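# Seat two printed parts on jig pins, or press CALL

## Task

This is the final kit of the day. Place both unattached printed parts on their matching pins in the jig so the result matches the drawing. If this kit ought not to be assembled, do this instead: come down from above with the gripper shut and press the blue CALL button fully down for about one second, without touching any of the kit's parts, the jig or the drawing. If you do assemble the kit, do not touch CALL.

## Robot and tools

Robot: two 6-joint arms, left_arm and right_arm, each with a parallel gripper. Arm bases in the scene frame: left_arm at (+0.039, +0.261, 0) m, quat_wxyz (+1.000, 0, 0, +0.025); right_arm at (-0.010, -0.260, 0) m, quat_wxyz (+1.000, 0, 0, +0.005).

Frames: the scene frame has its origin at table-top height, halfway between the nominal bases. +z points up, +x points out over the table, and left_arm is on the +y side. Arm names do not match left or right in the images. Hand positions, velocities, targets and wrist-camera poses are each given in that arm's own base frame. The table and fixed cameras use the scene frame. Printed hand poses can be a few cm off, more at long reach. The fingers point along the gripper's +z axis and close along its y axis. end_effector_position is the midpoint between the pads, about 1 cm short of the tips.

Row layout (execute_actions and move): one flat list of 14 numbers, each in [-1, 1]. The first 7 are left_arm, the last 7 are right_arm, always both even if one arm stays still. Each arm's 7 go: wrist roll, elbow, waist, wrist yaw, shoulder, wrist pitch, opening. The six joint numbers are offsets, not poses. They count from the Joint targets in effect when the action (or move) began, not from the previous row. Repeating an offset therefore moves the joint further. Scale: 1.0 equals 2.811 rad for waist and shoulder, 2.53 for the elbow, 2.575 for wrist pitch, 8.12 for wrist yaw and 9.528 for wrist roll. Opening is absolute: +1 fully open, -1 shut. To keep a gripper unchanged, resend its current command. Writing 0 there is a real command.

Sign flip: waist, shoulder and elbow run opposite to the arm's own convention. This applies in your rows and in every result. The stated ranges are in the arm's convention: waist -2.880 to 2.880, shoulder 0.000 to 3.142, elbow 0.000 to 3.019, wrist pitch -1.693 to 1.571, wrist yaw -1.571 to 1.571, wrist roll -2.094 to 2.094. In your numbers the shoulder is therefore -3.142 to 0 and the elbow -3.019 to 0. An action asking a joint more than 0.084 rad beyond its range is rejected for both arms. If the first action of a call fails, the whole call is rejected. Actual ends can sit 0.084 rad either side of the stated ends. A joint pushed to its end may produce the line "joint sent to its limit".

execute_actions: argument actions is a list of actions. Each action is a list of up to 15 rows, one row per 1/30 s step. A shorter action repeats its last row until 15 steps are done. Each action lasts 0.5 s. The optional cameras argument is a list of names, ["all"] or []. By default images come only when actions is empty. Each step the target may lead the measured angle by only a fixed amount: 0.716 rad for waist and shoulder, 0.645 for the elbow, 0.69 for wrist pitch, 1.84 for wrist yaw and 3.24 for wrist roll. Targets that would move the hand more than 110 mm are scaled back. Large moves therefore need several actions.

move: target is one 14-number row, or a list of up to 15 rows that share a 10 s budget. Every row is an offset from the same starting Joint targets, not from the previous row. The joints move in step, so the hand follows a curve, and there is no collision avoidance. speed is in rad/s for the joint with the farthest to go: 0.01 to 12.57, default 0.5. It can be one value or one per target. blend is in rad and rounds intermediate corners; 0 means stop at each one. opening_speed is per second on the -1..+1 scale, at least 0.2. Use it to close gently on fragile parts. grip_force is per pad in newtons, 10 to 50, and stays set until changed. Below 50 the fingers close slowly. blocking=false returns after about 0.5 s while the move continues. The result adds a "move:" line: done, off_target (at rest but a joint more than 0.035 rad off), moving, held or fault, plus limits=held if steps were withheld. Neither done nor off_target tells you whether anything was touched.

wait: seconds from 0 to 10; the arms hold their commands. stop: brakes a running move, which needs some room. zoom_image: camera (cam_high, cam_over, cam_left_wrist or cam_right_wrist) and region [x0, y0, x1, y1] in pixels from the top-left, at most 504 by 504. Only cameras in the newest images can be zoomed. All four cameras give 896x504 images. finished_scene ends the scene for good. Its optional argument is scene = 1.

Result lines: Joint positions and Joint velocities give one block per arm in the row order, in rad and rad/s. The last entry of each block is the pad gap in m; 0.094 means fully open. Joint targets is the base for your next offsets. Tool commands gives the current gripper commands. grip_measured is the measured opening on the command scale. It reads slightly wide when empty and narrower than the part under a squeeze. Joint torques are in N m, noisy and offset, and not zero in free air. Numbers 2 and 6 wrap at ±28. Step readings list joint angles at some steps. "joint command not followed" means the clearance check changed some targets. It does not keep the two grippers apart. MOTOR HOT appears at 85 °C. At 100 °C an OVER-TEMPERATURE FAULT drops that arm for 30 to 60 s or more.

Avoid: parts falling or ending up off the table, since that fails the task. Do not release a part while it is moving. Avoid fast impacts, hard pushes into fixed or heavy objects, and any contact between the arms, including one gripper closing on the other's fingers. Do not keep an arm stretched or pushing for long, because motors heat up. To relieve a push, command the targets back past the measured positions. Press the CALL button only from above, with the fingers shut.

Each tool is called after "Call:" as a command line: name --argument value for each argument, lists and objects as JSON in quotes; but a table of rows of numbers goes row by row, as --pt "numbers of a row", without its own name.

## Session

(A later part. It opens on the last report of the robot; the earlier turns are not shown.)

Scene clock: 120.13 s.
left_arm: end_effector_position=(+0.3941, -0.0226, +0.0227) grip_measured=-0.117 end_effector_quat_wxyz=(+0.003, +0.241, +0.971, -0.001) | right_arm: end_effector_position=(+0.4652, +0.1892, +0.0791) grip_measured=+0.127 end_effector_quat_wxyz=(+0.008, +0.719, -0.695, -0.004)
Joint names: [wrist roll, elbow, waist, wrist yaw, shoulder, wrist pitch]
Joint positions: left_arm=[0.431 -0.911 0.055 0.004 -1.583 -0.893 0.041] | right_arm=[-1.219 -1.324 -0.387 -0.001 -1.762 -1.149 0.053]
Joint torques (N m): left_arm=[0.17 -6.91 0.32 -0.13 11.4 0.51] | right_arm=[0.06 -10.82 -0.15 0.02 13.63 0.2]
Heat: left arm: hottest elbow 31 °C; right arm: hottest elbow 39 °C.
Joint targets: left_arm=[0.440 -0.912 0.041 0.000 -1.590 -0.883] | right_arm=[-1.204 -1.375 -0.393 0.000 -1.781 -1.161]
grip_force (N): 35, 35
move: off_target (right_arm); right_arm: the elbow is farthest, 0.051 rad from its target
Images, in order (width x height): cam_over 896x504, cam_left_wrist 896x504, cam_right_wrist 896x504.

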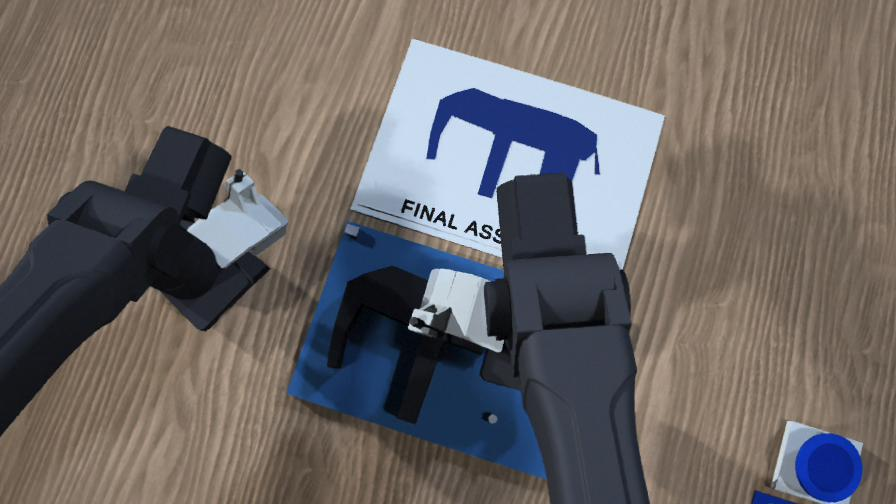

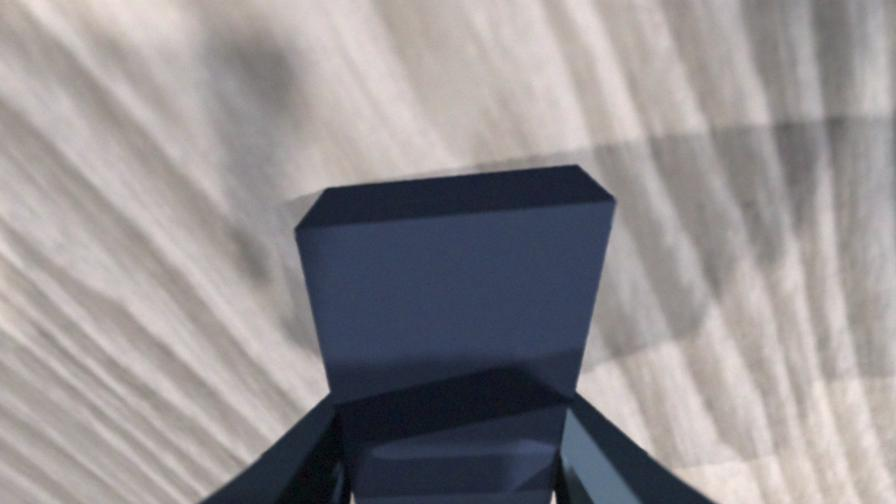

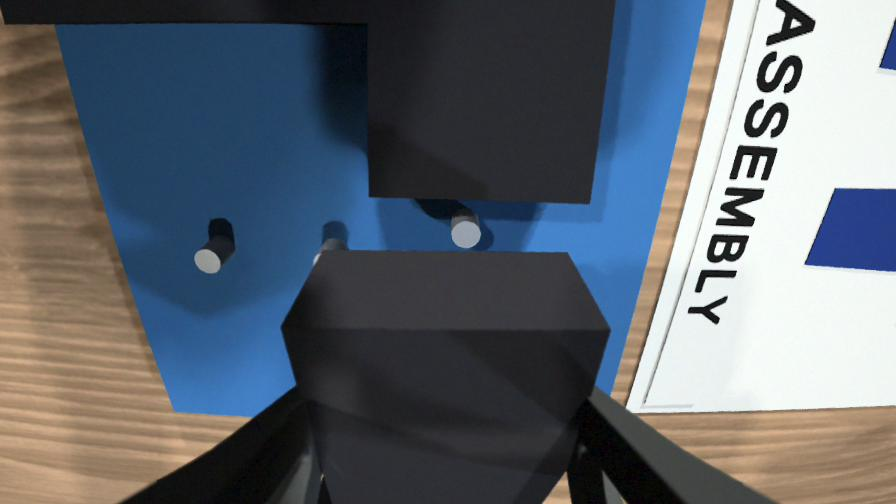

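Call:
move --target '[0, 0, 0, 0, 0, 0, -0.2, 0.0018, 0.0229, -0.0004, 0, -0.0107, 0.0307, -0.02]' --speed 0.1 --cameras '["cam_right_wrist"]'

Call:
zoom_image --camera "cam_right_wrist" --region '[180, 160, 640, 400]'

Scene clock: 127.83 s.
left_arm: end_effector_position=(+0.3941, -0.0226, +0.0227) grip_measured=-0.117 end_effector_quat_wxyz=(+0.003, +0.241, +0.971, -0.001) | right_arm: end_effector_position=(+0.4729, +0.1923, +0.0617) grip_measured=+0.127 end_effector_quat_wxyz=(+0.000, +0.713, -0.701, +0.000)
Joint names: [wrist roll, elbow, waist, wrist yaw, shoulder, wrist pitch]
Joint positions: left_arm=[0.431 -0.911 0.055 0.004 -1.583 -0.893 0.041] | right_arm=[-1.201 -1.316 -0.387 -0.001 -1.793 -1.095 0.053]
Joint torques (N m): left_arm=[0.18 -6.67 0.32 -0.11 11.75 0.49] | right_arm=[0.11 -7.16 -0.26 0.01 14.15 1.05]
Heat: left arm: hottest elbow 31 °C; right arm: hottest elbow 39 °C.
Joint targets: left_arm=[0.440 -0.912 0.041 0.000 -1.590 -0.883] | right_arm=[-1.187 -1.317 -0.394 0.000 -1.811 -1.082]
grip_force (N): 35, 35
move: done
Images, in order (width x height): cam_right_wrist 896x504.

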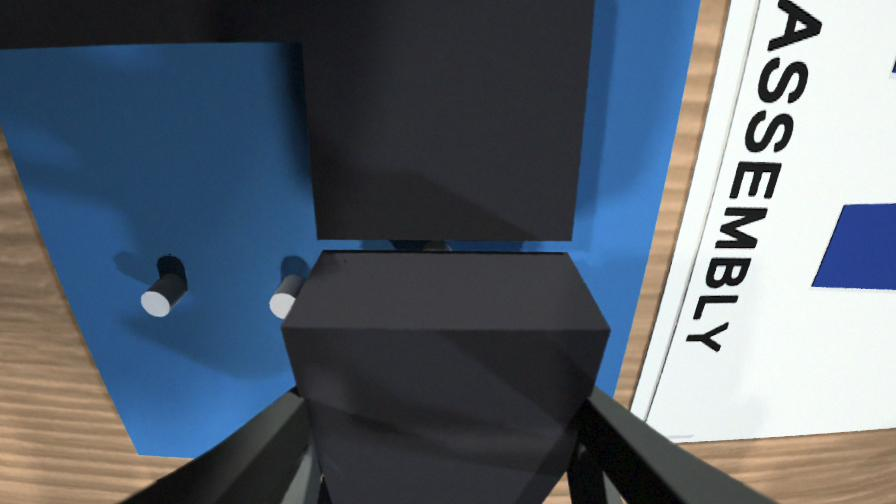

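Scaled by 1.096 from the camera's 896x504 image, which has a finer 1280x720 frame.

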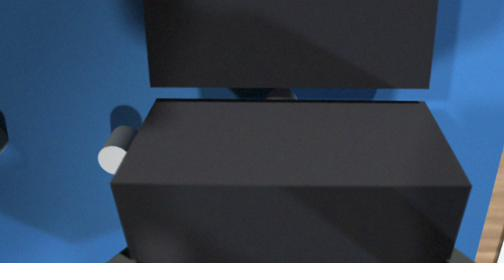

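Call:
move --target '[0,-0.03636,0,0,0.03664,-0.08544,-0.2,0.0008,0.00178,-0.00516,0,-0.00391,0.00583,-0.02]' --speed 0.3 --cameras '["cam_right_wrist","cam_left_wrist"]'

Scene clock: 135.47 s.
left_arm: end_effector_position=(+0.3705, -0.0213, +0.0646) grip_measured=-0.117 end_effector_quat_wxyz=(-0.038, +0.240, +0.970, -0.009) | right_arm: end_effector_position=(+0.4726, +0.1959, +0.0554) grip_measured=+0.127 end_effector_quat_wxyz=(+0.000, +0.713, -0.701, +0.000)
Joint names: [wrist roll, elbow, waist, wrist yaw, shoulder, wrist pitch]
Joint positions: left_arm=[0.431 -0.954 0.055 0.004 -1.508 -1.095 0.041] | right_arm=[-1.194 -1.311 -0.394 0 -1.802 -1.08 0.053]
Joint torques (N m): left_arm=[0.2 -11.59 0.67 -0.13 13.8 -0.32] | right_arm=[0.09 -7.12 -0.79 0 14.15 1.29]
Heat: left arm: hottest elbow 31 °C; right arm: hottest elbow 38 °C.
Joint targets: left_arm=[0.440 -1.004 0.041 0.000 -1.487 -1.103] | right_arm=[-1.179 -1.312 -0.408 0.001 -1.822 -1.067]
grip_force (N): 35, 35
move: off_target (left_arm); left_arm: the elbow is farthest, 0.050 rad from its target
Images, in order (width x height): cam_left_wrist 896x504, cam_right_wrist 896x504.

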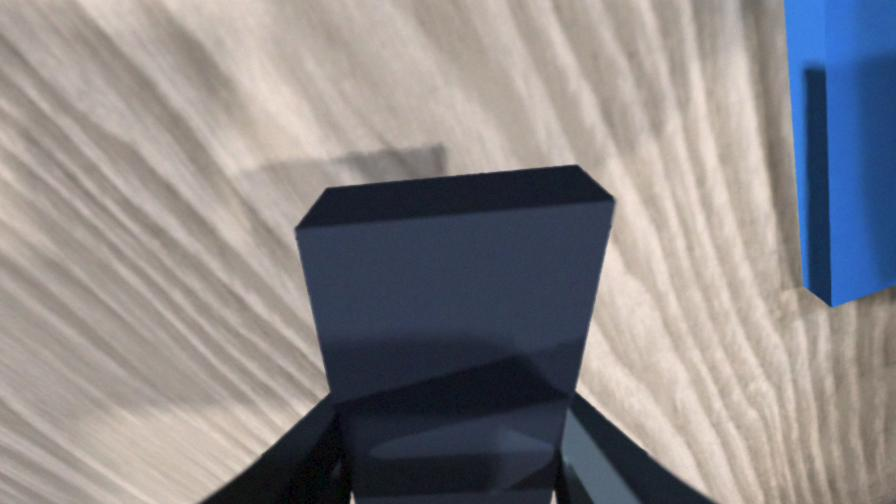

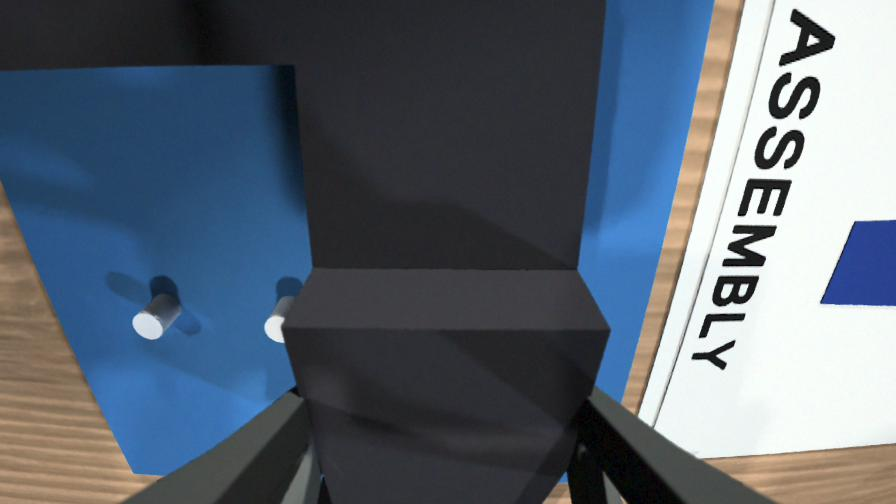

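Call:
zoom_image --camera "cam_right_wrist" --region '[230, 200, 650, 400]'

Scaled by 1.200 from the camera's 896x504 image, which has a finer 1280x720 frame.

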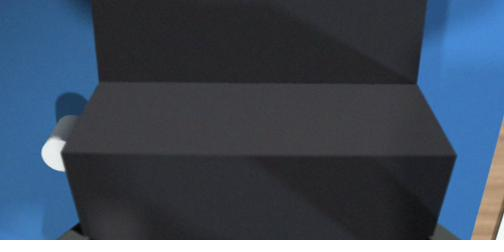

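Call:
move --target '[0,0,0,0,0,0,-0.2,0,0.0079,0,0,-0.00676,0.01437,-0.02]' --speed 0.03 --cameras '["cam_right_wrist"]'

Scene clock: 142.30 s.
left_arm: end_effector_position=(+0.3705, -0.0213, +0.0646) grip_measured=-0.117 end_effector_quat_wxyz=(-0.038, +0.240, +0.970, -0.009) | right_arm: end_effector_position=(+0.4727, +0.1960, +0.0447) grip_measured=+0.127 end_effector_quat_wxyz=(-0.001, +0.713, -0.701, +0.001)
Joint names: [wrist roll, elbow, waist, wrist yaw, shoulder, wrist pitch]
Joint positions: left_arm=[0.431 -0.954 0.055 0.004 -1.508 -1.095 0.041] | right_arm=[-1.193 -1.297 -0.394 0.001 -1.815 -1.051 0.053]
Joint torques (N m): left_arm=[0.17 -11.51 0.38 -0.13 13.04 -0.42] | right_arm=[0.08 -6.61 -0.67 -0.03 13.63 1.54]
Heat: left arm: hottest elbow 32 °C; right arm: hottest elbow 37 °C.
Joint targets: left_arm=[0.440 -1.004 0.041 0.000 -1.487 -1.103] | right_arm=[-1.179 -1.292 -0.408 0.000 -1.841 -1.030]
grip_force (N): 35, 35
move: off_target (left_arm); left_arm: the elbow is farthest, 0.050 rad from its target
Images, in order (width x height): cam_right_wrist 896x504.

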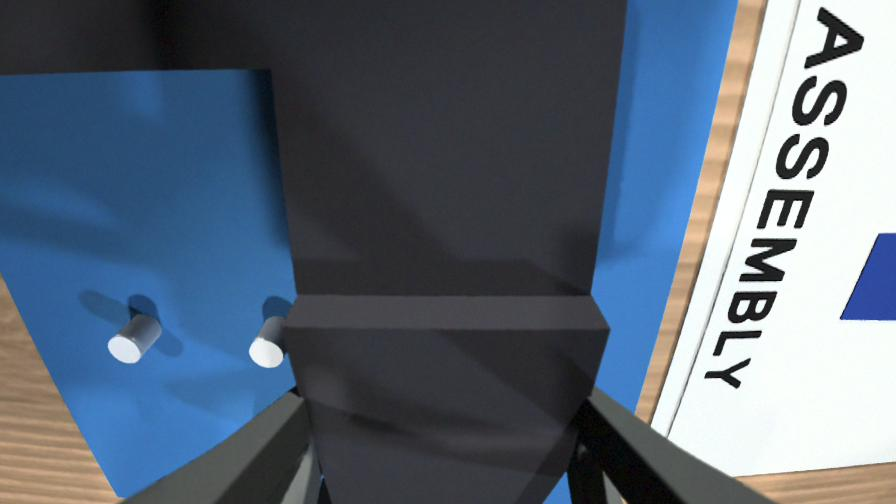

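Call:
move --target '[0,0,0,0,0,0,-0.2,0,0.00316,0,0,-0.0032,0.00466,-0.02]' --speed 0.03 --cameras '["cam_right_wrist"]'

Scene clock: 144.47 s.
left_arm: end_effector_position=(+0.3705, -0.0213, +0.0646) grip_measured=-0.117 end_effector_quat_wxyz=(-0.038, +0.240, +0.970, -0.009) | right_arm: end_effector_position=(+0.4728, +0.1960, +0.0439) grip_measured=+0.127 end_effector_quat_wxyz=(-0.002, +0.713, -0.701, +0.001)
Joint names: [wrist roll, elbow, waist, wrist yaw, shoulder, wrist pitch]
Joint positions: left_arm=[0.431 -0.954 0.055 0.004 -1.508 -1.095 0.041] | right_arm=[-1.193 -1.295 -0.394 0.001 -1.815 -1.047 0.053]
Joint torques (N m): left_arm=[0.16 -11.55 0.62 -0.11 13.8 -0.38] | right_arm=[0.08 -6.16 -1.03 -0.04 12.75 1.74]
Heat: left arm: hottest elbow 33 °C; right arm: hottest elbow 37 °C.
Joint targets: left_arm=[0.440 -1.004 0.041 0.000 -1.487 -1.103] | right_arm=[-1.179 -1.284 -0.408 0.000 -1.850 -1.017]
grip_force (N): 35, 35
move: off_target (left_arm); left_arm: the elbow is farthest, 0.050 rad from its target
Images, in order (width x height): cam_right_wrist 896x504.

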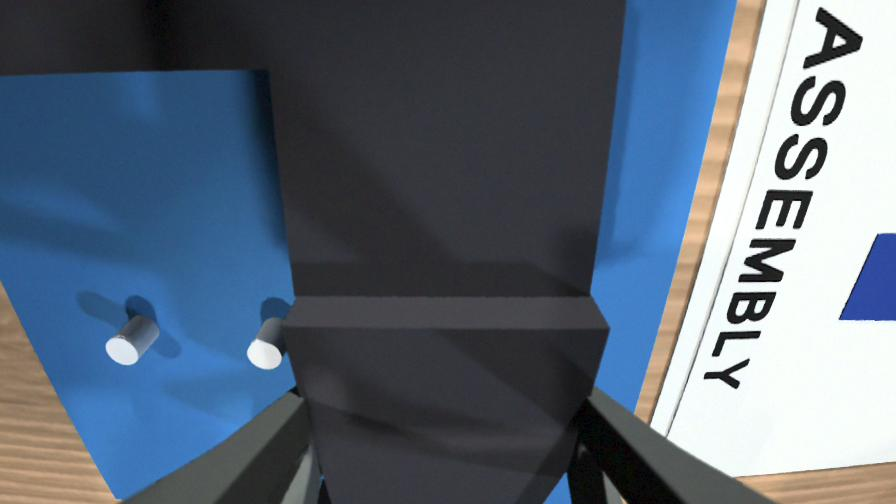

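Call:
zoom_image --camera "cam_right_wrist" --region '[270, 270, 350, 350]'

Call:
zoom_image --camera "cam_right_wrist" --region '[550, 270, 630, 350]'

Scaled by 6.300 from the camera's 896x504 image, which has a finer 1280x720 frame.

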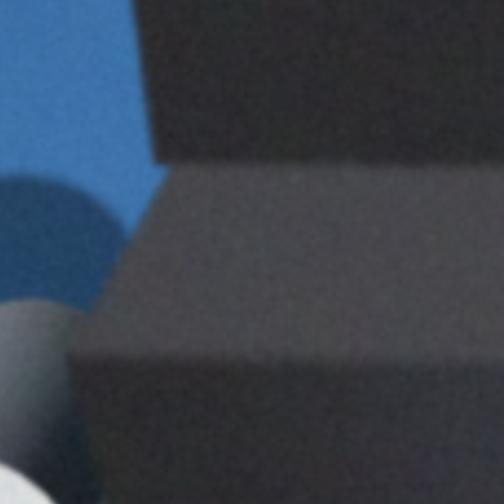

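Scaled by 6.300 from the camera's 896x504 image, which has a finer 1280x720 frame.

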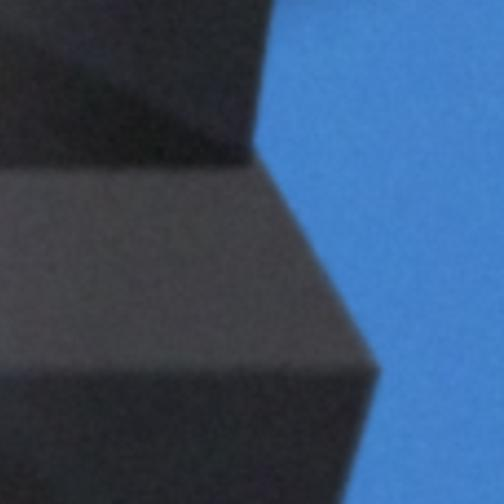

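Call:
zoom_image --camera "cam_right_wrist" --region '[0, 0, 300, 160]'

Scaled by 1.680 from the camera's 896x504 image, which has a finer 1280x720 frame.

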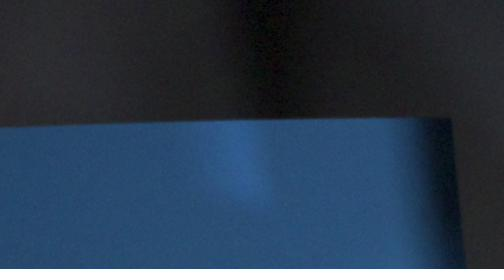

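Call:
move --pt "0 0 0 0 0 0 -0.2 0 -0.02648 0 0 0.00747 -0.02233 -0.02" --pt "0 0 0 0 0 0 -0.2 0 -0.00684 0 0 0.00747 -0.01301 -0.02" --speed 0.1 --cameras '["cam_right_wrist"]'

Scene clock: 151.83 s.
left_arm: end_effector_position=(+0.3705, -0.0213, +0.0646) grip_measured=-0.117 end_effector_quat_wxyz=(-0.038, +0.240, +0.970, -0.009) | right_arm: end_effector_position=(+0.4720, +0.1957, +0.0464) grip_measured=+0.127 end_effector_quat_wxyz=(+0.002, +0.713, -0.701, +0.000)
Joint names: [wrist roll, elbow, waist, wrist yaw, shoulder, wrist pitch]
Joint positions: left_arm=[0.431 -0.954 0.055 0.004 -1.508 -1.095 0.041] | right_arm=[-1.193 -1.302 -0.394 0.001 -1.815 -1.063 0.053]
Joint torques (N m): left_arm=[0.18 -11.54 0.85 -0.16 13.1 -0.44] | right_arm=[0.09 -6.9 -0.85 -0.05 14.51 1.17]
Heat: left arm: hottest elbow 34 °C; right arm: hottest elbow 37 °C.
Joint targets: left_arm=[0.440 -1.004 0.041 0.000 -1.487 -1.103] | right_arm=[-1.179 -1.301 -0.408 0.000 -1.829 -1.051]
grip_force (N): 35, 35
move: off_target (left_arm); left_arm: the elbow is farthest, 0.050 rad from its target
Images, in order (width x height): cam_right_wrist 896x504.

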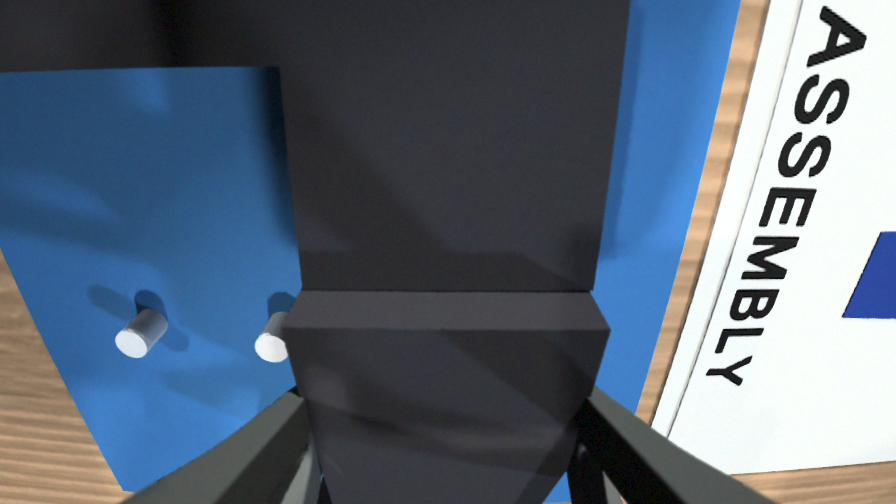

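Call:
zoom_image --camera "cam_right_wrist" --region '[270, 270, 350, 350]'

Call:
zoom_image --camera "cam_right_wrist" --region '[550, 270, 630, 350]'

Scaled by 6.300 from the camera's 896x504 image, which has a finer 1280x720 frame.

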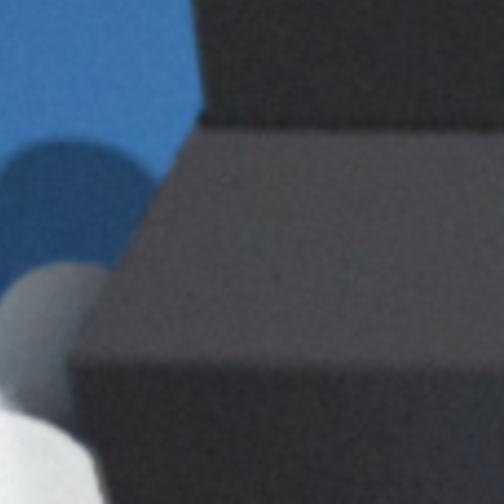

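Scaled by 6.300 from the camera's 896x504 image, which has a finer 1280x720 frame.

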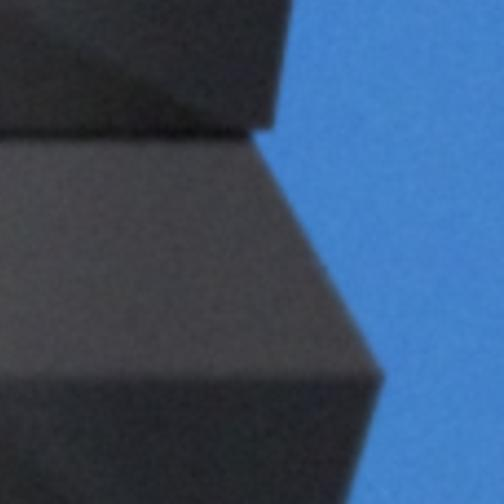

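Call:
move --pt "0 0 0 0 0 0 -0.2 0 0 0 0 -0.00356 0 -0.02" --pt "0 0 0 0 0 0 -0.2 0 0.00526 0 0 -0.00818 0.01049 -0.02" --speed 0.03 --cameras '["cam_right_wrist"]'

Scene clock: 155.63 s.
left_arm: end_effector_position=(+0.3705, -0.0213, +0.0646) grip_measured=-0.117 end_effector_quat_wxyz=(-0.038, +0.240, +0.970, -0.009) | right_arm: end_effector_position=(+0.4727, +0.1960, +0.0438) grip_measured=+0.127 end_effector_quat_wxyz=(+0.001, +0.713, -0.701, +0.000)
Joint names: [wrist roll, elbow, waist, wrist yaw, shoulder, wrist pitch]
Joint positions: left_arm=[0.431 -0.954 0.055 0.004 -1.508 -1.095 0.041] | right_arm=[-1.193 -1.299 -0.394 0.001 -1.818 -1.053 0.053]
Joint torques (N m): left_arm=[0.19 -11.54 0.79 -0.15 13.33 -0.53] | right_arm=[0.08 -6.19 -0.85 -0.04 12.63 1.85]
Heat: left arm: hottest elbow 34 °C; right arm: hottest elbow 36 °C.
Joint targets: left_arm=[0.440 -1.004 0.041 0.000 -1.487 -1.103] | right_arm=[-1.179 -1.288 -0.408 0.000 -1.852 -1.024]
grip_force (N): 35, 35
move: off_target (left_arm); left_arm: the elbow is farthest, 0.050 rad from its target
Images, in order (width x height): cam_right_wrist 896x504.

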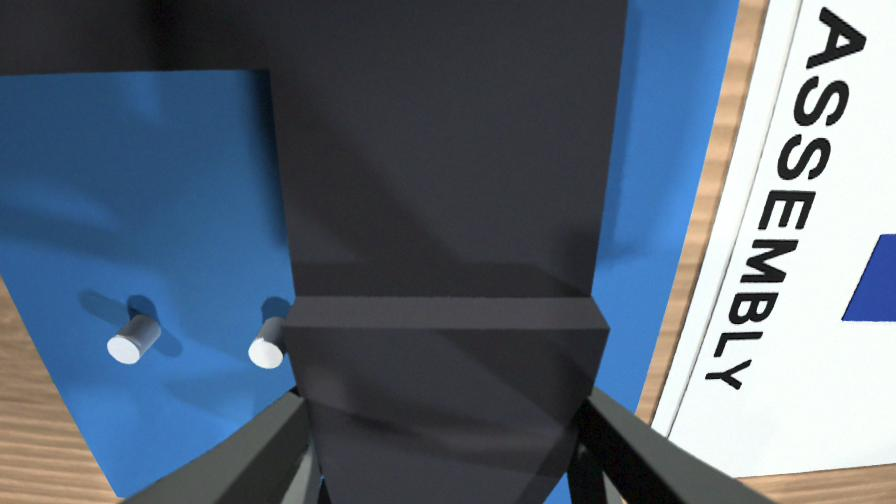

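Call:
execute_actions --actions '[]' --cameras '["cam_over", "cam_right_wrist"]'

Scene clock: 156.30 s.
left_arm: end_effector_position=(+0.3705, -0.0213, +0.0646) grip_measured=-0.117 end_effector_quat_wxyz=(-0.038, +0.240, +0.970, -0.009) | right_arm: end_effector_position=(+0.4727, +0.1960, +0.0438) grip_measured=+0.127 end_effector_quat_wxyz=(+0.001, +0.713, -0.701, +0.000)
Joint names: [wrist roll, elbow, waist, wrist yaw, shoulder, wrist pitch]
Joint positions: left_arm=[0.431 -0.954 0.055 0.004 -1.508 -1.095 0.041] | right_arm=[-1.193 -1.299 -0.394 0.001 -1.818 -1.053 0.053]
Joint velocities: within noise
Joint torques (N m): left_arm=[0.19 -11.45 0.38 -0.11 13.92 -0.38] | right_arm=[0.08 -6.15 -0.97 -0.04 12.75 1.83]
Motor temperatures (°C): left_arm=[26 34 24 25 27 23 25] | right_arm=[24 36 23 22 30 24 27]
Heat: left arm: hottest elbow 34 °C; right arm: hottest elbow 36 °C.
Joint targets: left_arm=[0.440 -1.004 0.041 0.000 -1.487 -1.103] | right_arm=[-1.179 -1.288 -0.408 0.000 -1.852 -1.024]
Tool commands: left_gripper/opening=-0.2 right_gripper/opening=-0.02
grip_force (N): 35, 35
Images, in order (width x height): cam_over 896x504, cam_right_wrist 896x504.

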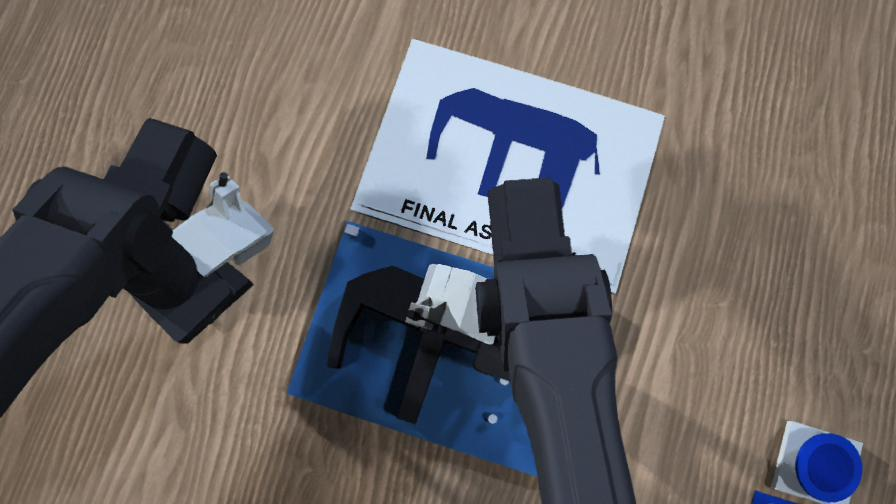

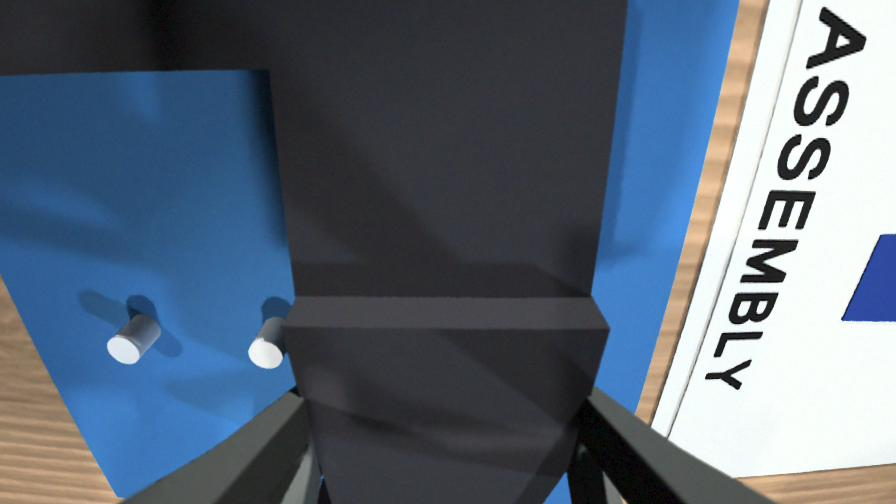

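Call:
move --pt "0 0 0 0 0 0 -0.2 0 -0.00514 0.0101 0 0.00896 -0.01864 -0.02" --pt "0 0 0 0 0 0 -0.2 0 -0.00514 0.0101 0 0.00612 -0.00932 -0.02" --pt "0 0 0 0 0 0 -0.2 0 -0.0017 0.0101 0 0.00313 -0.00272 -0.02" --speed '[0.08,0.08,0.02]' --cameras '["cam_right_wrist"]'

Scene clock: 162.43 s.
left_arm: end_effector_position=(+0.3705, -0.0213, +0.0646) grip_measured=-0.117 end_effector_quat_wxyz=(-0.038, +0.240, +0.970, -0.009) | right_arm: end_effector_position=(+0.4726, +0.1960, +0.0440) grip_measured=+0.127 end_effector_quat_wxyz=(+0.001, +0.713, -0.701, +0.000)
Joint names: [wrist roll, elbow, waist, wrist yaw, shoulder, wrist pitch]
Joint positions: left_arm=[0.431 -0.954 0.055 0.004 -1.508 -1.095 0.041] | right_arm=[-1.193 -1.299 -0.394 0.001 -1.817 -1.054 0.053]
Joint torques (N m): left_arm=[0.17 -11.52 0.32 -0.13 13.8 -0.59] | right_arm=[0.08 -6.49 1.44 -0.05 13.68 1.62]
Heat: left arm: hottest elbow 35 °C; right arm: hottest elbow 36 °C.
Joint targets: left_arm=[0.440 -1.004 0.041 0.000 -1.487 -1.103] | right_arm=[-1.179 -1.293 -0.380 0.000 -1.843 -1.031]
grip_force (N): 35, 35
move: off_target (left_arm); left_arm: the elbow is farthest, 0.050 rad from its target
Images, in order (width x height): cam_right_wrist 896x504.

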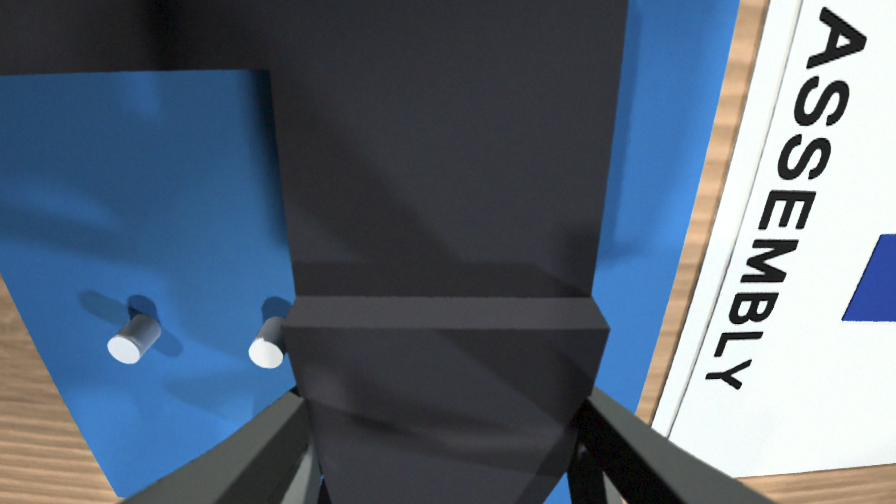

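Call:
move --target '[0,0,0,0,0,0,-0.2,0,0.0008,0.0025,0,0,0,-0.02]' --speed 0.02

Scene clock: 163.53 s.
left_arm: end_effector_position=(+0.3705, -0.0213, +0.0646) grip_measured=-0.117 end_effector_quat_wxyz=(-0.038, +0.240, +0.970, -0.009) | right_arm: end_effector_position=(+0.4734, +0.1942, +0.0440) grip_measured=+0.127 end_effector_quat_wxyz=(+0.001, +0.712, -0.703, +0.000)
Joint names: [wrist roll, elbow, waist, wrist yaw, shoulder, wrist pitch]
Joint positions: left_arm=[0.431 -0.954 0.055 0.004 -1.508 -1.095 0.041] | right_arm=[-1.193 -1.299 -0.39 0.001 -1.817 -1.054 0.053]
Joint torques (N m): left_arm=[0.17 -11.48 0.5 -0.14 13.74 -0.34] | right_arm=[0.08 -6.38 1.67 -0.05 13.63 1.58]
Heat: left arm: hottest elbow 35 °C; right arm: hottest elbow 36 °C.
Joint targets: left_arm=[0.440 -1.004 0.041 0.000 -1.487 -1.103] | right_arm=[-1.179 -1.291 -0.373 0.000 -1.843 -1.031]
grip_force (N): 35, 35
move: off_target (left_arm); left_arm: the elbow is farthest, 0.050 rad from its target

Call:
move --target '[0,0,0,0,0,0,-0.2,0,0.00435,0,0,0.00605,0,-0.02]' --speed 0.02

Scene clock: 165.13 s.
left_arm: end_effector_position=(+0.3705, -0.0213, +0.0646) grip_measured=-0.117 end_effector_quat_wxyz=(-0.038, +0.240, +0.970, -0.009) | right_arm: end_effector_position=(+0.4732, +0.1941, +0.0439) grip_measured=+0.127 end_effector_quat_wxyz=(-0.001, +0.711, -0.703, +0.001)
Joint names: [wrist roll, elbow, waist, wrist yaw, shoulder, wrist pitch]
Joint positions: left_arm=[0.431 -0.954 0.055 0.004 -1.508 -1.095 0.041] | right_arm=[-1.193 -1.295 -0.39 0.001 -1.815 -1.049 0.053]
Joint torques (N m): left_arm=[0.18 -11.56 0.15 -0.13 13.63 -0.47] | right_arm=[0.08 -5.81 1.44 -0.03 14.92 1.43]
Heat: left arm: hottest elbow 35 °C; right arm: hottest elbow 36 °C.
Joint targets: left_arm=[0.440 -1.004 0.041 0.000 -1.487 -1.103] | right_arm=[-1.179 -1.279 -0.373 0.000 -1.826 -1.031]
grip_force (N): 35, 35
move: off_target (left_arm); left_arm: the elbow is farthest, 0.050 rad from its target

Call:
move --target '[0,0,0,0,0,0,-0.2,0,0.00435,0,0,0.00391,0,-0.02]' --speed 0.02

Scene clock: 166.20 s.
left_arm: end_effector_position=(+0.3705, -0.0213, +0.0646) grip_measured=-0.117 end_effector_quat_wxyz=(-0.038, +0.240, +0.970, -0.009) | right_arm: end_effector_position=(+0.4726, +0.1938, +0.0441) grip_measured=+0.127 end_effector_quat_wxyz=(-0.005, +0.711, -0.703, +0.002)
Joint names: [wrist roll, elbow, waist, wrist yaw, shoulder, wrist pitch]
Joint positions: left_arm=[0.431 -0.954 0.055 0.004 -1.508 -1.095 0.041] | right_arm=[-1.193 -1.287 -0.39 0.001 -1.809 -1.039 0.053]
Joint torques (N m): left_arm=[0.14 -11.51 0.26 -0.17 13.74 -0.38] | right_arm=[0.08 -5.53 1.79 -0.04 15.38 1.07]
Heat: left arm: hottest elbow 35 °C; right arm: hottest elbow 36 °C.
Joint targets: left_arm=[0.440 -1.004 0.041 0.000 -1.487 -1.103] | right_arm=[-1.179 -1.268 -0.373 0.000 -1.815 -1.031]
grip_force (N): 35, 35
move: off_target (left_arm); left_arm: the elbow is farthest, 0.050 rad from its target

Call:
move --target '[0,0,0,0,0,0,-0.2,0,0,-0.01316,0,0,-0.01204,-0.02]' --speed 0.02

Scene clock: 168.90 s.
left_arm: end_effector_position=(+0.3705, -0.0213, +0.0646) grip_measured=-0.117 end_effector_quat_wxyz=(-0.038, +0.240, +0.970, -0.009) | right_arm: end_effector_position=(+0.4707, +0.1951, +0.0441) grip_measured=+0.127 end_effector_quat_wxyz=(-0.002, +0.713, -0.701, +0.001)
Joint names: [wrist roll, elbow, waist, wrist yaw, shoulder, wrist pitch]
Joint positions: left_arm=[0.431 -0.954 0.055 0.004 -1.508 -1.095 0.041] | right_arm=[-1.193 -1.287 -0.394 0.001 -1.809 -1.044 0.053]
Joint torques (N m): left_arm=[0.18 -11.54 0.44 -0.15 13.33 -0.54] | right_arm=[0.09 -5.64 -1.03 -0.04 15.27 0.03]
Heat: left arm: hottest elbow 35 °C; right arm: hottest elbow 36 °C.
Joint targets: left_arm=[0.440 -1.004 0.041 0.000 -1.487 -1.103] | right_arm=[-1.179 -1.268 -0.410 0.000 -1.815 -1.062]
grip_force (N): 35, 35
move: off_target (left_arm); left_arm: the elbow is farthest, 0.050 rad from its target

Call:
move --pt "0 0 0 0 0 0 -0.2 0 0 0.0121 0 0 0 -0.02" --pt "0 0 0 0 0 0 -0.2 0 -0.00474 0.0121 0 -0.00818 0 -0.02" --speed 0.02

Scene clock: 174.23 s.
left_arm: end_effector_position=(+0.3705, -0.0213, +0.0646) grip_measured=-0.117 end_effector_quat_wxyz=(-0.038, +0.240, +0.970, -0.009) | right_arm: end_effector_position=(+0.4714, +0.1933, +0.0441) grip_measured=+0.127 end_effector_quat_wxyz=(-0.002, +0.711, -0.703, +0.001)
Joint names: [wrist roll, elbow, waist, wrist yaw, shoulder, wrist pitch]
Joint positions: left_arm=[0.431 -0.954 0.055 0.004 -1.508 -1.095 0.041] | right_arm=[-1.193 -1.287 -0.39 0.001 -1.809 -1.044 0.053]
Joint torques (N m): left_arm=[0.19 -11.63 0.26 -0.14 13.51 -0.46] | right_arm=[0.09 -6.46 1.26 -0.04 13.04 0.06]
Heat: left arm: hottest elbow 36 °C; right arm: hottest elbow 35 °C.
Joint targets: left_arm=[0.440 -1.004 0.041 0.000 -1.487 -1.103] | right_arm=[-1.179 -1.280 -0.376 0.000 -1.838 -1.062]
grip_force (N): 35, 35
move: off_target (left_arm); left_arm: the elbow is farthest, 0.050 rad from its target

Call:
move --pt "0 0 0 0 0 0 -0.2 -0.00378 -0.02609 -0.0121 0 0.0032 -0.00295 -0.02" --pt "0 0 0 0 0 0 -0.2 -0.00378 -0.00625 -0.0121 0 0.00178 0.00637 -0.02" --speed '[0.08,0.1]'

Scene clock: 179.60 s.
left_arm: end_effector_position=(+0.3705, -0.0213, +0.0646) grip_measured=-0.117 end_effector_quat_wxyz=(-0.038, +0.240, +0.970, -0.009) | right_arm: end_effector_position=(+0.4713, +0.1958, +0.0456) grip_measured=+0.127 end_effector_quat_wxyz=(+0.001, +0.716, -0.698, +0.000)
Joint names: [wrist roll, elbow, waist, wrist yaw, shoulder, wrist pitch]
Joint positions: left_arm=[0.431 -0.954 0.055 0.004 -1.508 -1.095 0.041] | right_arm=[-1.201 -1.298 -0.395 0.001 -1.813 -1.058 0.053]
Joint torques (N m): left_arm=[0.16 -11.49 -0.15 -0.13 13.86 -0.39] | right_arm=[-0.25 -6.87 -1.03 -0.03 14.21 1.24]
Heat: left arm: hottest elbow 36 °C; right arm: hottest elbow 36 °C.
Joint targets: left_arm=[0.440 -1.004 0.041 0.000 -1.487 -1.103] | right_arm=[-1.215 -1.296 -0.410 0.000 -1.833 -1.046]
grip_force (N): 35, 35
move: off_target (left_arm); left_arm: the elbow is farthest, 0.050 rad from its target

Call:
move --pt "0 0 0 0 0 0 -0.2 0 -0.02213 0.01138 0 -0.00213 -0.0106 -0.02" --pt "0 0 0 0 0 0 -0.2 0 -0.00237 0.01138 0 -0.00213 -0.00117 -0.02" --speed '[0.08,0.1]' --cameras '["cam_right_wrist"]'

Call:
zoom_image --camera "cam_right_wrist" --region '[270, 270, 350, 350]'

Call:
zoom_image --camera "cam_right_wrist" --region '[550, 270, 630, 350]'

Scene clock: 183.10 s.
left_arm: end_effector_position=(+0.3705, -0.0213, +0.0646) grip_measured=-0.117 end_effector_quat_wxyz=(-0.038, +0.240, +0.970, -0.009) | right_arm: end_effector_position=(+0.4732, +0.1951, +0.0454) grip_measured=+0.127 end_effector_quat_wxyz=(+0.002, +0.715, -0.699, +0.000)
Joint names: [wrist roll, elbow, waist, wrist yaw, shoulder, wrist pitch]
Joint positions: left_arm=[0.431 -0.954 0.055 0.004 -1.508 -1.095 0.041] | right_arm=[-1.201 -1.304 -0.392 0.001 -1.818 -1.061 0.053]
Joint torques (N m): left_arm=[0.19 -11.58 -0.03 -0.16 13.57 -0.42] | right_arm=[-0.24 -6.84 1.44 -0.04 13.98 1.16]
Heat: left arm: hottest elbow 37 °C; right arm: hottest elbow 36 °C.
Joint targets: left_arm=[0.440 -1.004 0.041 0.000 -1.487 -1.103] | right_arm=[-1.215 -1.302 -0.378 0.000 -1.839 -1.048]
grip_force (N): 35, 35
move: off_target (left_arm); left_arm: the elbow is farthest, 0.050 rad from its target
Images, in order (width x height): cam_right_wrist 896x504.

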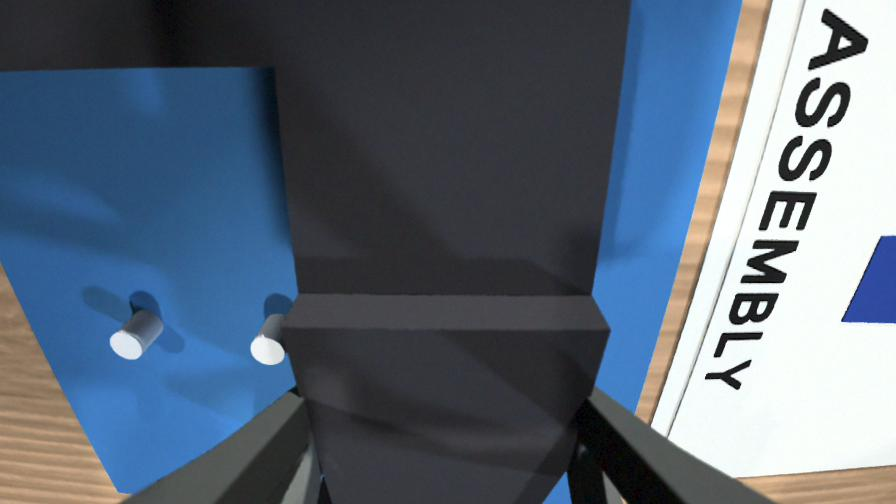

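Scaled by 6.300 from the camera's 896x504 image, which has a finer 1280x720 frame.

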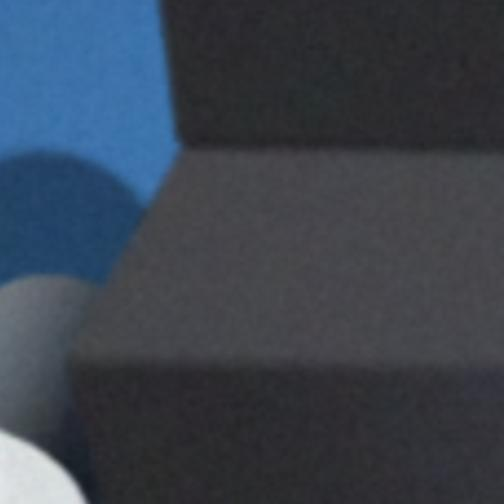

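Scaled by 6.300 from the camera's 896x504 image, which has a finer 1280x720 frame.

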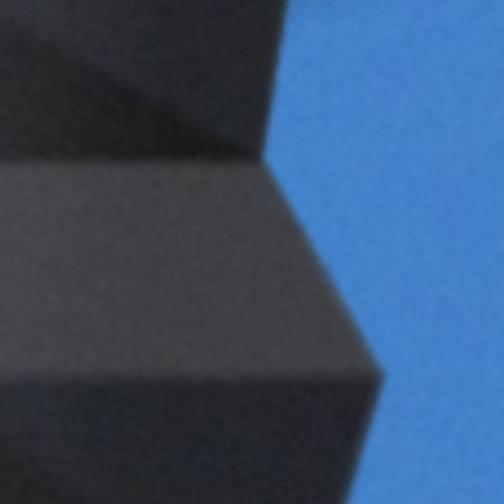

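Call:
move --pt "0 0 0 0 0 0 -0.2 0 0.0022 0 0 -0.0023 0.0041 -0.02" --pt "0 0 0 0 0 0 -0.2 0 0.0022 -0.0121 0 -0.0023 0.0041 -0.02" --speed '[0.02,0.02]'

Scene clock: 187.33 s.
left_arm: end_effector_position=(+0.3705, -0.0213, +0.0646) grip_measured=-0.117 end_effector_quat_wxyz=(-0.038, +0.240, +0.970, -0.009) | right_arm: end_effector_position=(+0.4730, +0.1959, +0.0447) grip_measured=+0.127 end_effector_quat_wxyz=(+0.001, +0.716, -0.699, +0.000)
Joint names: [wrist roll, elbow, waist, wrist yaw, shoulder, wrist pitch]
Joint positions: left_arm=[0.431 -0.954 0.055 0.004 -1.508 -1.095 0.041] | right_arm=[-1.201 -1.302 -0.394 0.001 -1.818 -1.058 0.053]
Joint torques (N m): left_arm=[0.16 -11.64 0.44 -0.14 13.68 -0.34] | right_arm=[-0.24 -6.54 -1.08 -0.05 13.51 1.44]
Heat: left arm: hottest elbow 37 °C; right arm: hottest elbow 36 °C.
Joint targets: left_arm=[0.440 -1.004 0.041 0.000 -1.487 -1.103] | right_arm=[-1.215 -1.297 -0.412 0.000 -1.846 -1.038]
grip_force (N): 35, 35
move: off_target (left_arm); left_arm: the elbow is farthest, 0.050 rad from its target

Call:
move --target '[0,0,0,0,0,0,-0.2,0,0.0083,0,0,0.00854,-0.001,-0.02]' --speed 0.03

Scene clock: 188.93 s.
left_arm: end_effector_position=(+0.3705, -0.0213, +0.0646) grip_measured=-0.117 end_effector_quat_wxyz=(-0.038, +0.240, +0.970, -0.009) | right_arm: end_effector_position=(+0.4723, +0.1958, +0.0440) grip_measured=+0.127 end_effector_quat_wxyz=(-0.001, +0.716, -0.698, +0.001)
Joint names: [wrist roll, elbow, waist, wrist yaw, shoulder, wrist pitch]
Joint positions: left_arm=[0.431 -0.954 0.055 0.004 -1.508 -1.095 0.041] | right_arm=[-1.201 -1.295 -0.394 0.001 -1.814 -1.048 0.053]
Joint torques (N m): left_arm=[0.16 -11.59 0.21 -0.14 13.57 -0.29] | right_arm=[-0.23 -5.63 -1.26 -0.03 15.09 1.09]
Heat: left arm: hottest elbow 37 °C; right arm: hottest elbow 36 °C.
Joint targets: left_arm=[0.440 -1.004 0.041 0.000 -1.487 -1.103] | right_arm=[-1.215 -1.276 -0.412 0.000 -1.822 -1.041]
grip_force (N): 35, 35
move: off_target (left_arm); left_arm: the elbow is farthest, 0.050 rad from its target

Call:
move --target '[0,0,0,0,0,0,-0.2,0,0.001,0.0135,0,0,0,-0.02]' --speed 0.02

Scene clock: 191.33 s.
left_arm: end_effector_position=(+0.3705, -0.0213, +0.0646) grip_measured=-0.117 end_effector_quat_wxyz=(-0.038, +0.240, +0.970, -0.009) | right_arm: end_effector_position=(+0.4730, +0.1938, +0.0440) grip_measured=+0.127 end_effector_quat_wxyz=(-0.002, +0.714, -0.700, +0.001)
Joint names: [wrist roll, elbow, waist, wrist yaw, shoulder, wrist pitch]
Joint positions: left_arm=[0.431 -0.954 0.055 0.004 -1.508 -1.095 0.041] | right_arm=[-1.201 -1.294 -0.39 0.001 -1.814 -1.047 0.053]
Joint torques (N m): left_arm=[0.18 -11.71 0.38 -0.15 13.92 -0.35] | right_arm=[-0.26 -5.5 1.67 -0.04 15.21 0.96]
Heat: left arm: hottest elbow 37 °C; right arm: hottest elbow 36 °C.
Joint targets: left_arm=[0.440 -1.004 0.041 0.000 -1.487 -1.103] | right_arm=[-1.215 -1.273 -0.374 0.000 -1.822 -1.041]
grip_force (N): 35, 35
move: off_target (left_arm); left_arm: the elbow is farthest, 0.050 rad from its target

Call:
move --target '[0,0,0,0,0,0,-0.2,0,-0.002,-0.0157,0,-0.0035,0,-0.02]' --speed 0.02 --cameras '["cam_right_wrist"]'

Scene clock: 194.60 s.
left_arm: end_effector_position=(+0.3705, -0.0213, +0.0646) grip_measured=-0.117 end_effector_quat_wxyz=(-0.038, +0.240, +0.970, -0.009) | right_arm: end_effector_position=(+0.4721, +0.1960, +0.0440) grip_measured=+0.127 end_effector_quat_wxyz=(-0.001, +0.716, -0.698, +0.002)
Joint names: [wrist roll, elbow, waist, wrist yaw, shoulder, wrist pitch]
Joint positions: left_arm=[0.431 -0.954 0.055 0.004 -1.508 -1.095 0.041] | right_arm=[-1.201 -1.294 -0.395 0.003 -1.814 -1.047 0.053]
Joint torques (N m): left_arm=[0.17 -11.45 0.44 -0.13 13.57 -0.38] | right_arm=[-0.23 -5.85 -1.61 -0.14 14.33 0.96]
Heat: left arm: hottest elbow 37 °C; right arm: hottest elbow 35 °C.
Joint targets: left_arm=[0.440 -1.004 0.041 0.000 -1.487 -1.103] | right_arm=[-1.215 -1.278 -0.418 0.000 -1.832 -1.041]
grip_force (N): 35, 35
move: off_target (left_arm); left_arm: the elbow is farthest, 0.050 rad from its target
Images, in order (width x height): cam_right_wrist 896x504.

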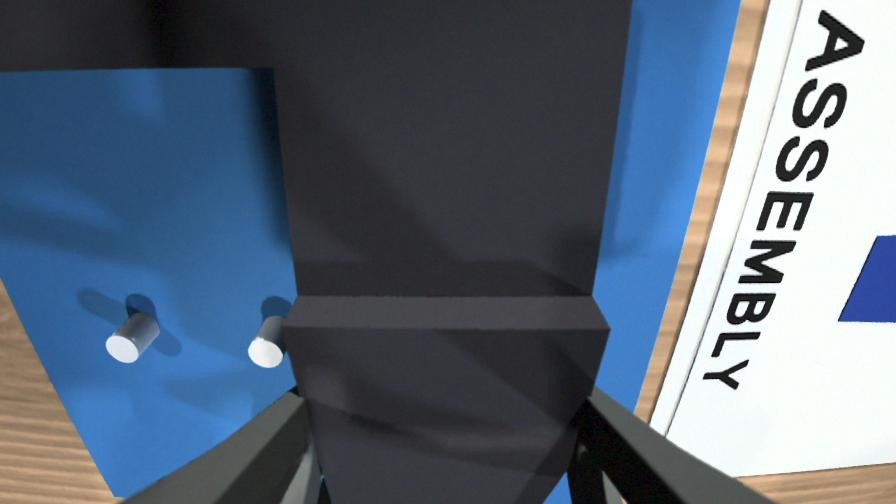

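Call:
zoom_image --camera "cam_right_wrist" --region '[270, 270, 350, 350]'

Call:
zoom_image --camera "cam_right_wrist" --region '[550, 270, 630, 350]'

Call:
zoom_image --camera "cam_right_wrist" --region '[60, 270, 340, 430]'

Scaled by 6.300 from the camera's 896x504 image, which has a finer 1280x720 frame.

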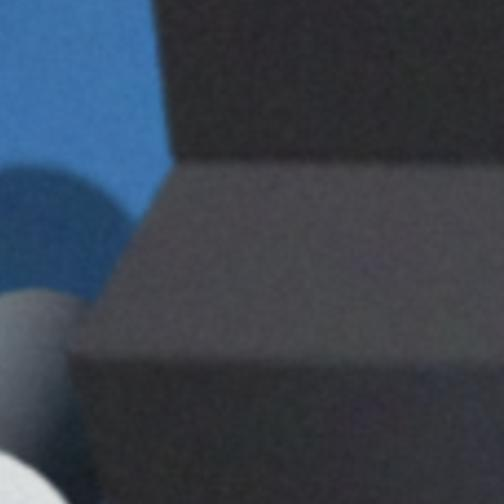

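Scaled by 6.300 from the camera's 896x504 image, which has a finer 1280x720 frame.

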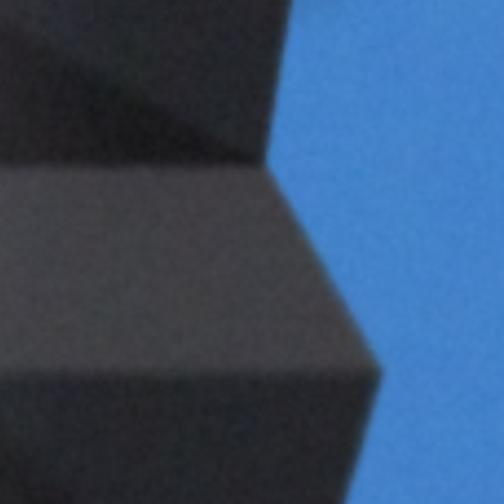

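Scaled by 1.800 from the camera's 896x504 image, which has a finer 1280x720 frame.

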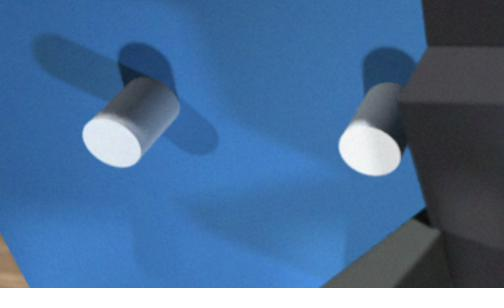

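Call:
move --pt "0 0 0 0 0 0 -0.2 0 0 0.01352 0 0 0 -0.02" --pt "0 0 0 0 0 0 -0.2 0 0 0.01672 0 0 0 -0.02" --speed '[0.1,0.01]'

Scene clock: 198.20 s.
left_arm: end_effector_position=(+0.3705, -0.0213, +0.0646) grip_measured=-0.117 end_effector_quat_wxyz=(-0.038, +0.240, +0.970, -0.009) | right_arm: end_effector_position=(+0.4731, +0.1936, +0.0440) grip_measured=+0.127 end_effector_quat_wxyz=(-0.002, +0.714, -0.700, +0.001)
Joint names: [wrist roll, elbow, waist, wrist yaw, shoulder, wrist pitch]
Joint positions: left_arm=[0.431 -0.954 0.055 0.004 -1.508 -1.095 0.041] | right_arm=[-1.201 -1.294 -0.39 0.001 -1.814 -1.047 0.053]
Joint torques (N m): left_arm=[0.17 -11.52 0.44 -0.17 14.04 -0.44] | right_arm=[-0.22 -5.87 1.9 -0.04 14.33 0.98]
Heat: left arm: hottest elbow 37 °C; right arm: hottest elbow 35 °C.
Joint targets: left_arm=[0.440 -1.004 0.041 0.000 -1.487 -1.103] | right_arm=[-1.215 -1.278 -0.371 0.001 -1.832 -1.041]
grip_force (N): 35, 35
move: off_target (left_arm); left_arm: the elbow is farthest, 0.050 rad from its target

Call:
move --pt "0 0 0 0 0 0 -0.2 0 0.0024 0 0 0.0032 0 -0.02" --pt "0 0 0 0 0 0 -0.2 0 0.0024 -0.011 0 0.0032 0 -0.02" --pt "0 0 0 0 0 0 -0.2 0 0.0024 -0.0149 0 0.0032 0 -0.02" --speed '[0.03,0.1,0.01]'

Scene clock: 202.50 s.
left_arm: end_effector_position=(+0.3705, -0.0213, +0.0646) grip_measured=-0.117 end_effector_quat_wxyz=(-0.038, +0.240, +0.970, -0.009) | right_arm: end_effector_position=(+0.4722, +0.1957, +0.0440) grip_measured=+0.127 end_effector_quat_wxyz=(-0.002, +0.716, -0.698, +0.001)
Joint names: [wrist roll, elbow, waist, wrist yaw, shoulder, wrist pitch]
Joint positions: left_arm=[0.431 -0.954 0.055 0.004 -1.508 -1.095 0.041] | right_arm=[-1.201 -1.294 -0.394 0.001 -1.814 -1.047 0.053]
Joint torques (N m): left_arm=[0.2 -11.52 0.26 -0.12 13.45 -0.46] | right_arm=[-0.23 -5.41 -1.08 -0.05 15.09 0.94]
Heat: left arm: hottest elbow 38 °C; right arm: hottest elbow 35 °C.
Joint targets: left_arm=[0.440 -1.004 0.041 0.000 -1.487 -1.103] | right_arm=[-1.215 -1.272 -0.413 0.001 -1.823 -1.041]
grip_force (N): 35, 35
move: off_target (left_arm); left_arm: the elbow is farthest, 0.050 rad from its target

Call:
move --pt "0 0 0 0 0 0 -0.2 0 0.0012 0 0 0.0018 0 -0.02" --pt "0 0 0 0 0 0 -0.2 0 0.0012 0.01174 0 0.0018 0 -0.02" --pt "0 0 0 0 0 0 -0.2 0 0.0012 0.01494 0 0.0018 0 -0.02" --speed '[0.03,0.1,0.01]'

Scene clock: 205.37 s.
left_arm: end_effector_position=(+0.3705, -0.0213, +0.0646) grip_measured=-0.117 end_effector_quat_wxyz=(-0.038, +0.240, +0.970, -0.009) | right_arm: end_effector_position=(+0.4718, +0.1931, +0.0440) grip_measured=+0.127 end_effector_quat_wxyz=(-0.001, +0.714, -0.700, +0.001)
Joint names: [wrist roll, elbow, waist, wrist yaw, shoulder, wrist pitch]
Joint positions: left_arm=[0.431 -0.954 0.055 0.004 -1.508 -1.095 0.041] | right_arm=[-1.201 -1.29 -0.39 0.001 -1.811 -1.047 0.053]
Joint torques (N m): left_arm=[0.19 -11.45 0.32 -0.13 13.8 -0.42] | right_arm=[-0.23 -5.48 1.32 -0.05 15.09 0.98]
Heat: left arm: hottest elbow 38 °C; right arm: hottest elbow 34 °C.
Joint targets: left_arm=[0.440 -1.004 0.041 0.000 -1.487 -1.103] | right_arm=[-1.215 -1.269 -0.371 0.001 -1.818 -1.041]
grip_force (N): 35, 35
move: off_target (left_arm); left_arm: the elbow is farthest, 0.050 rad from its target


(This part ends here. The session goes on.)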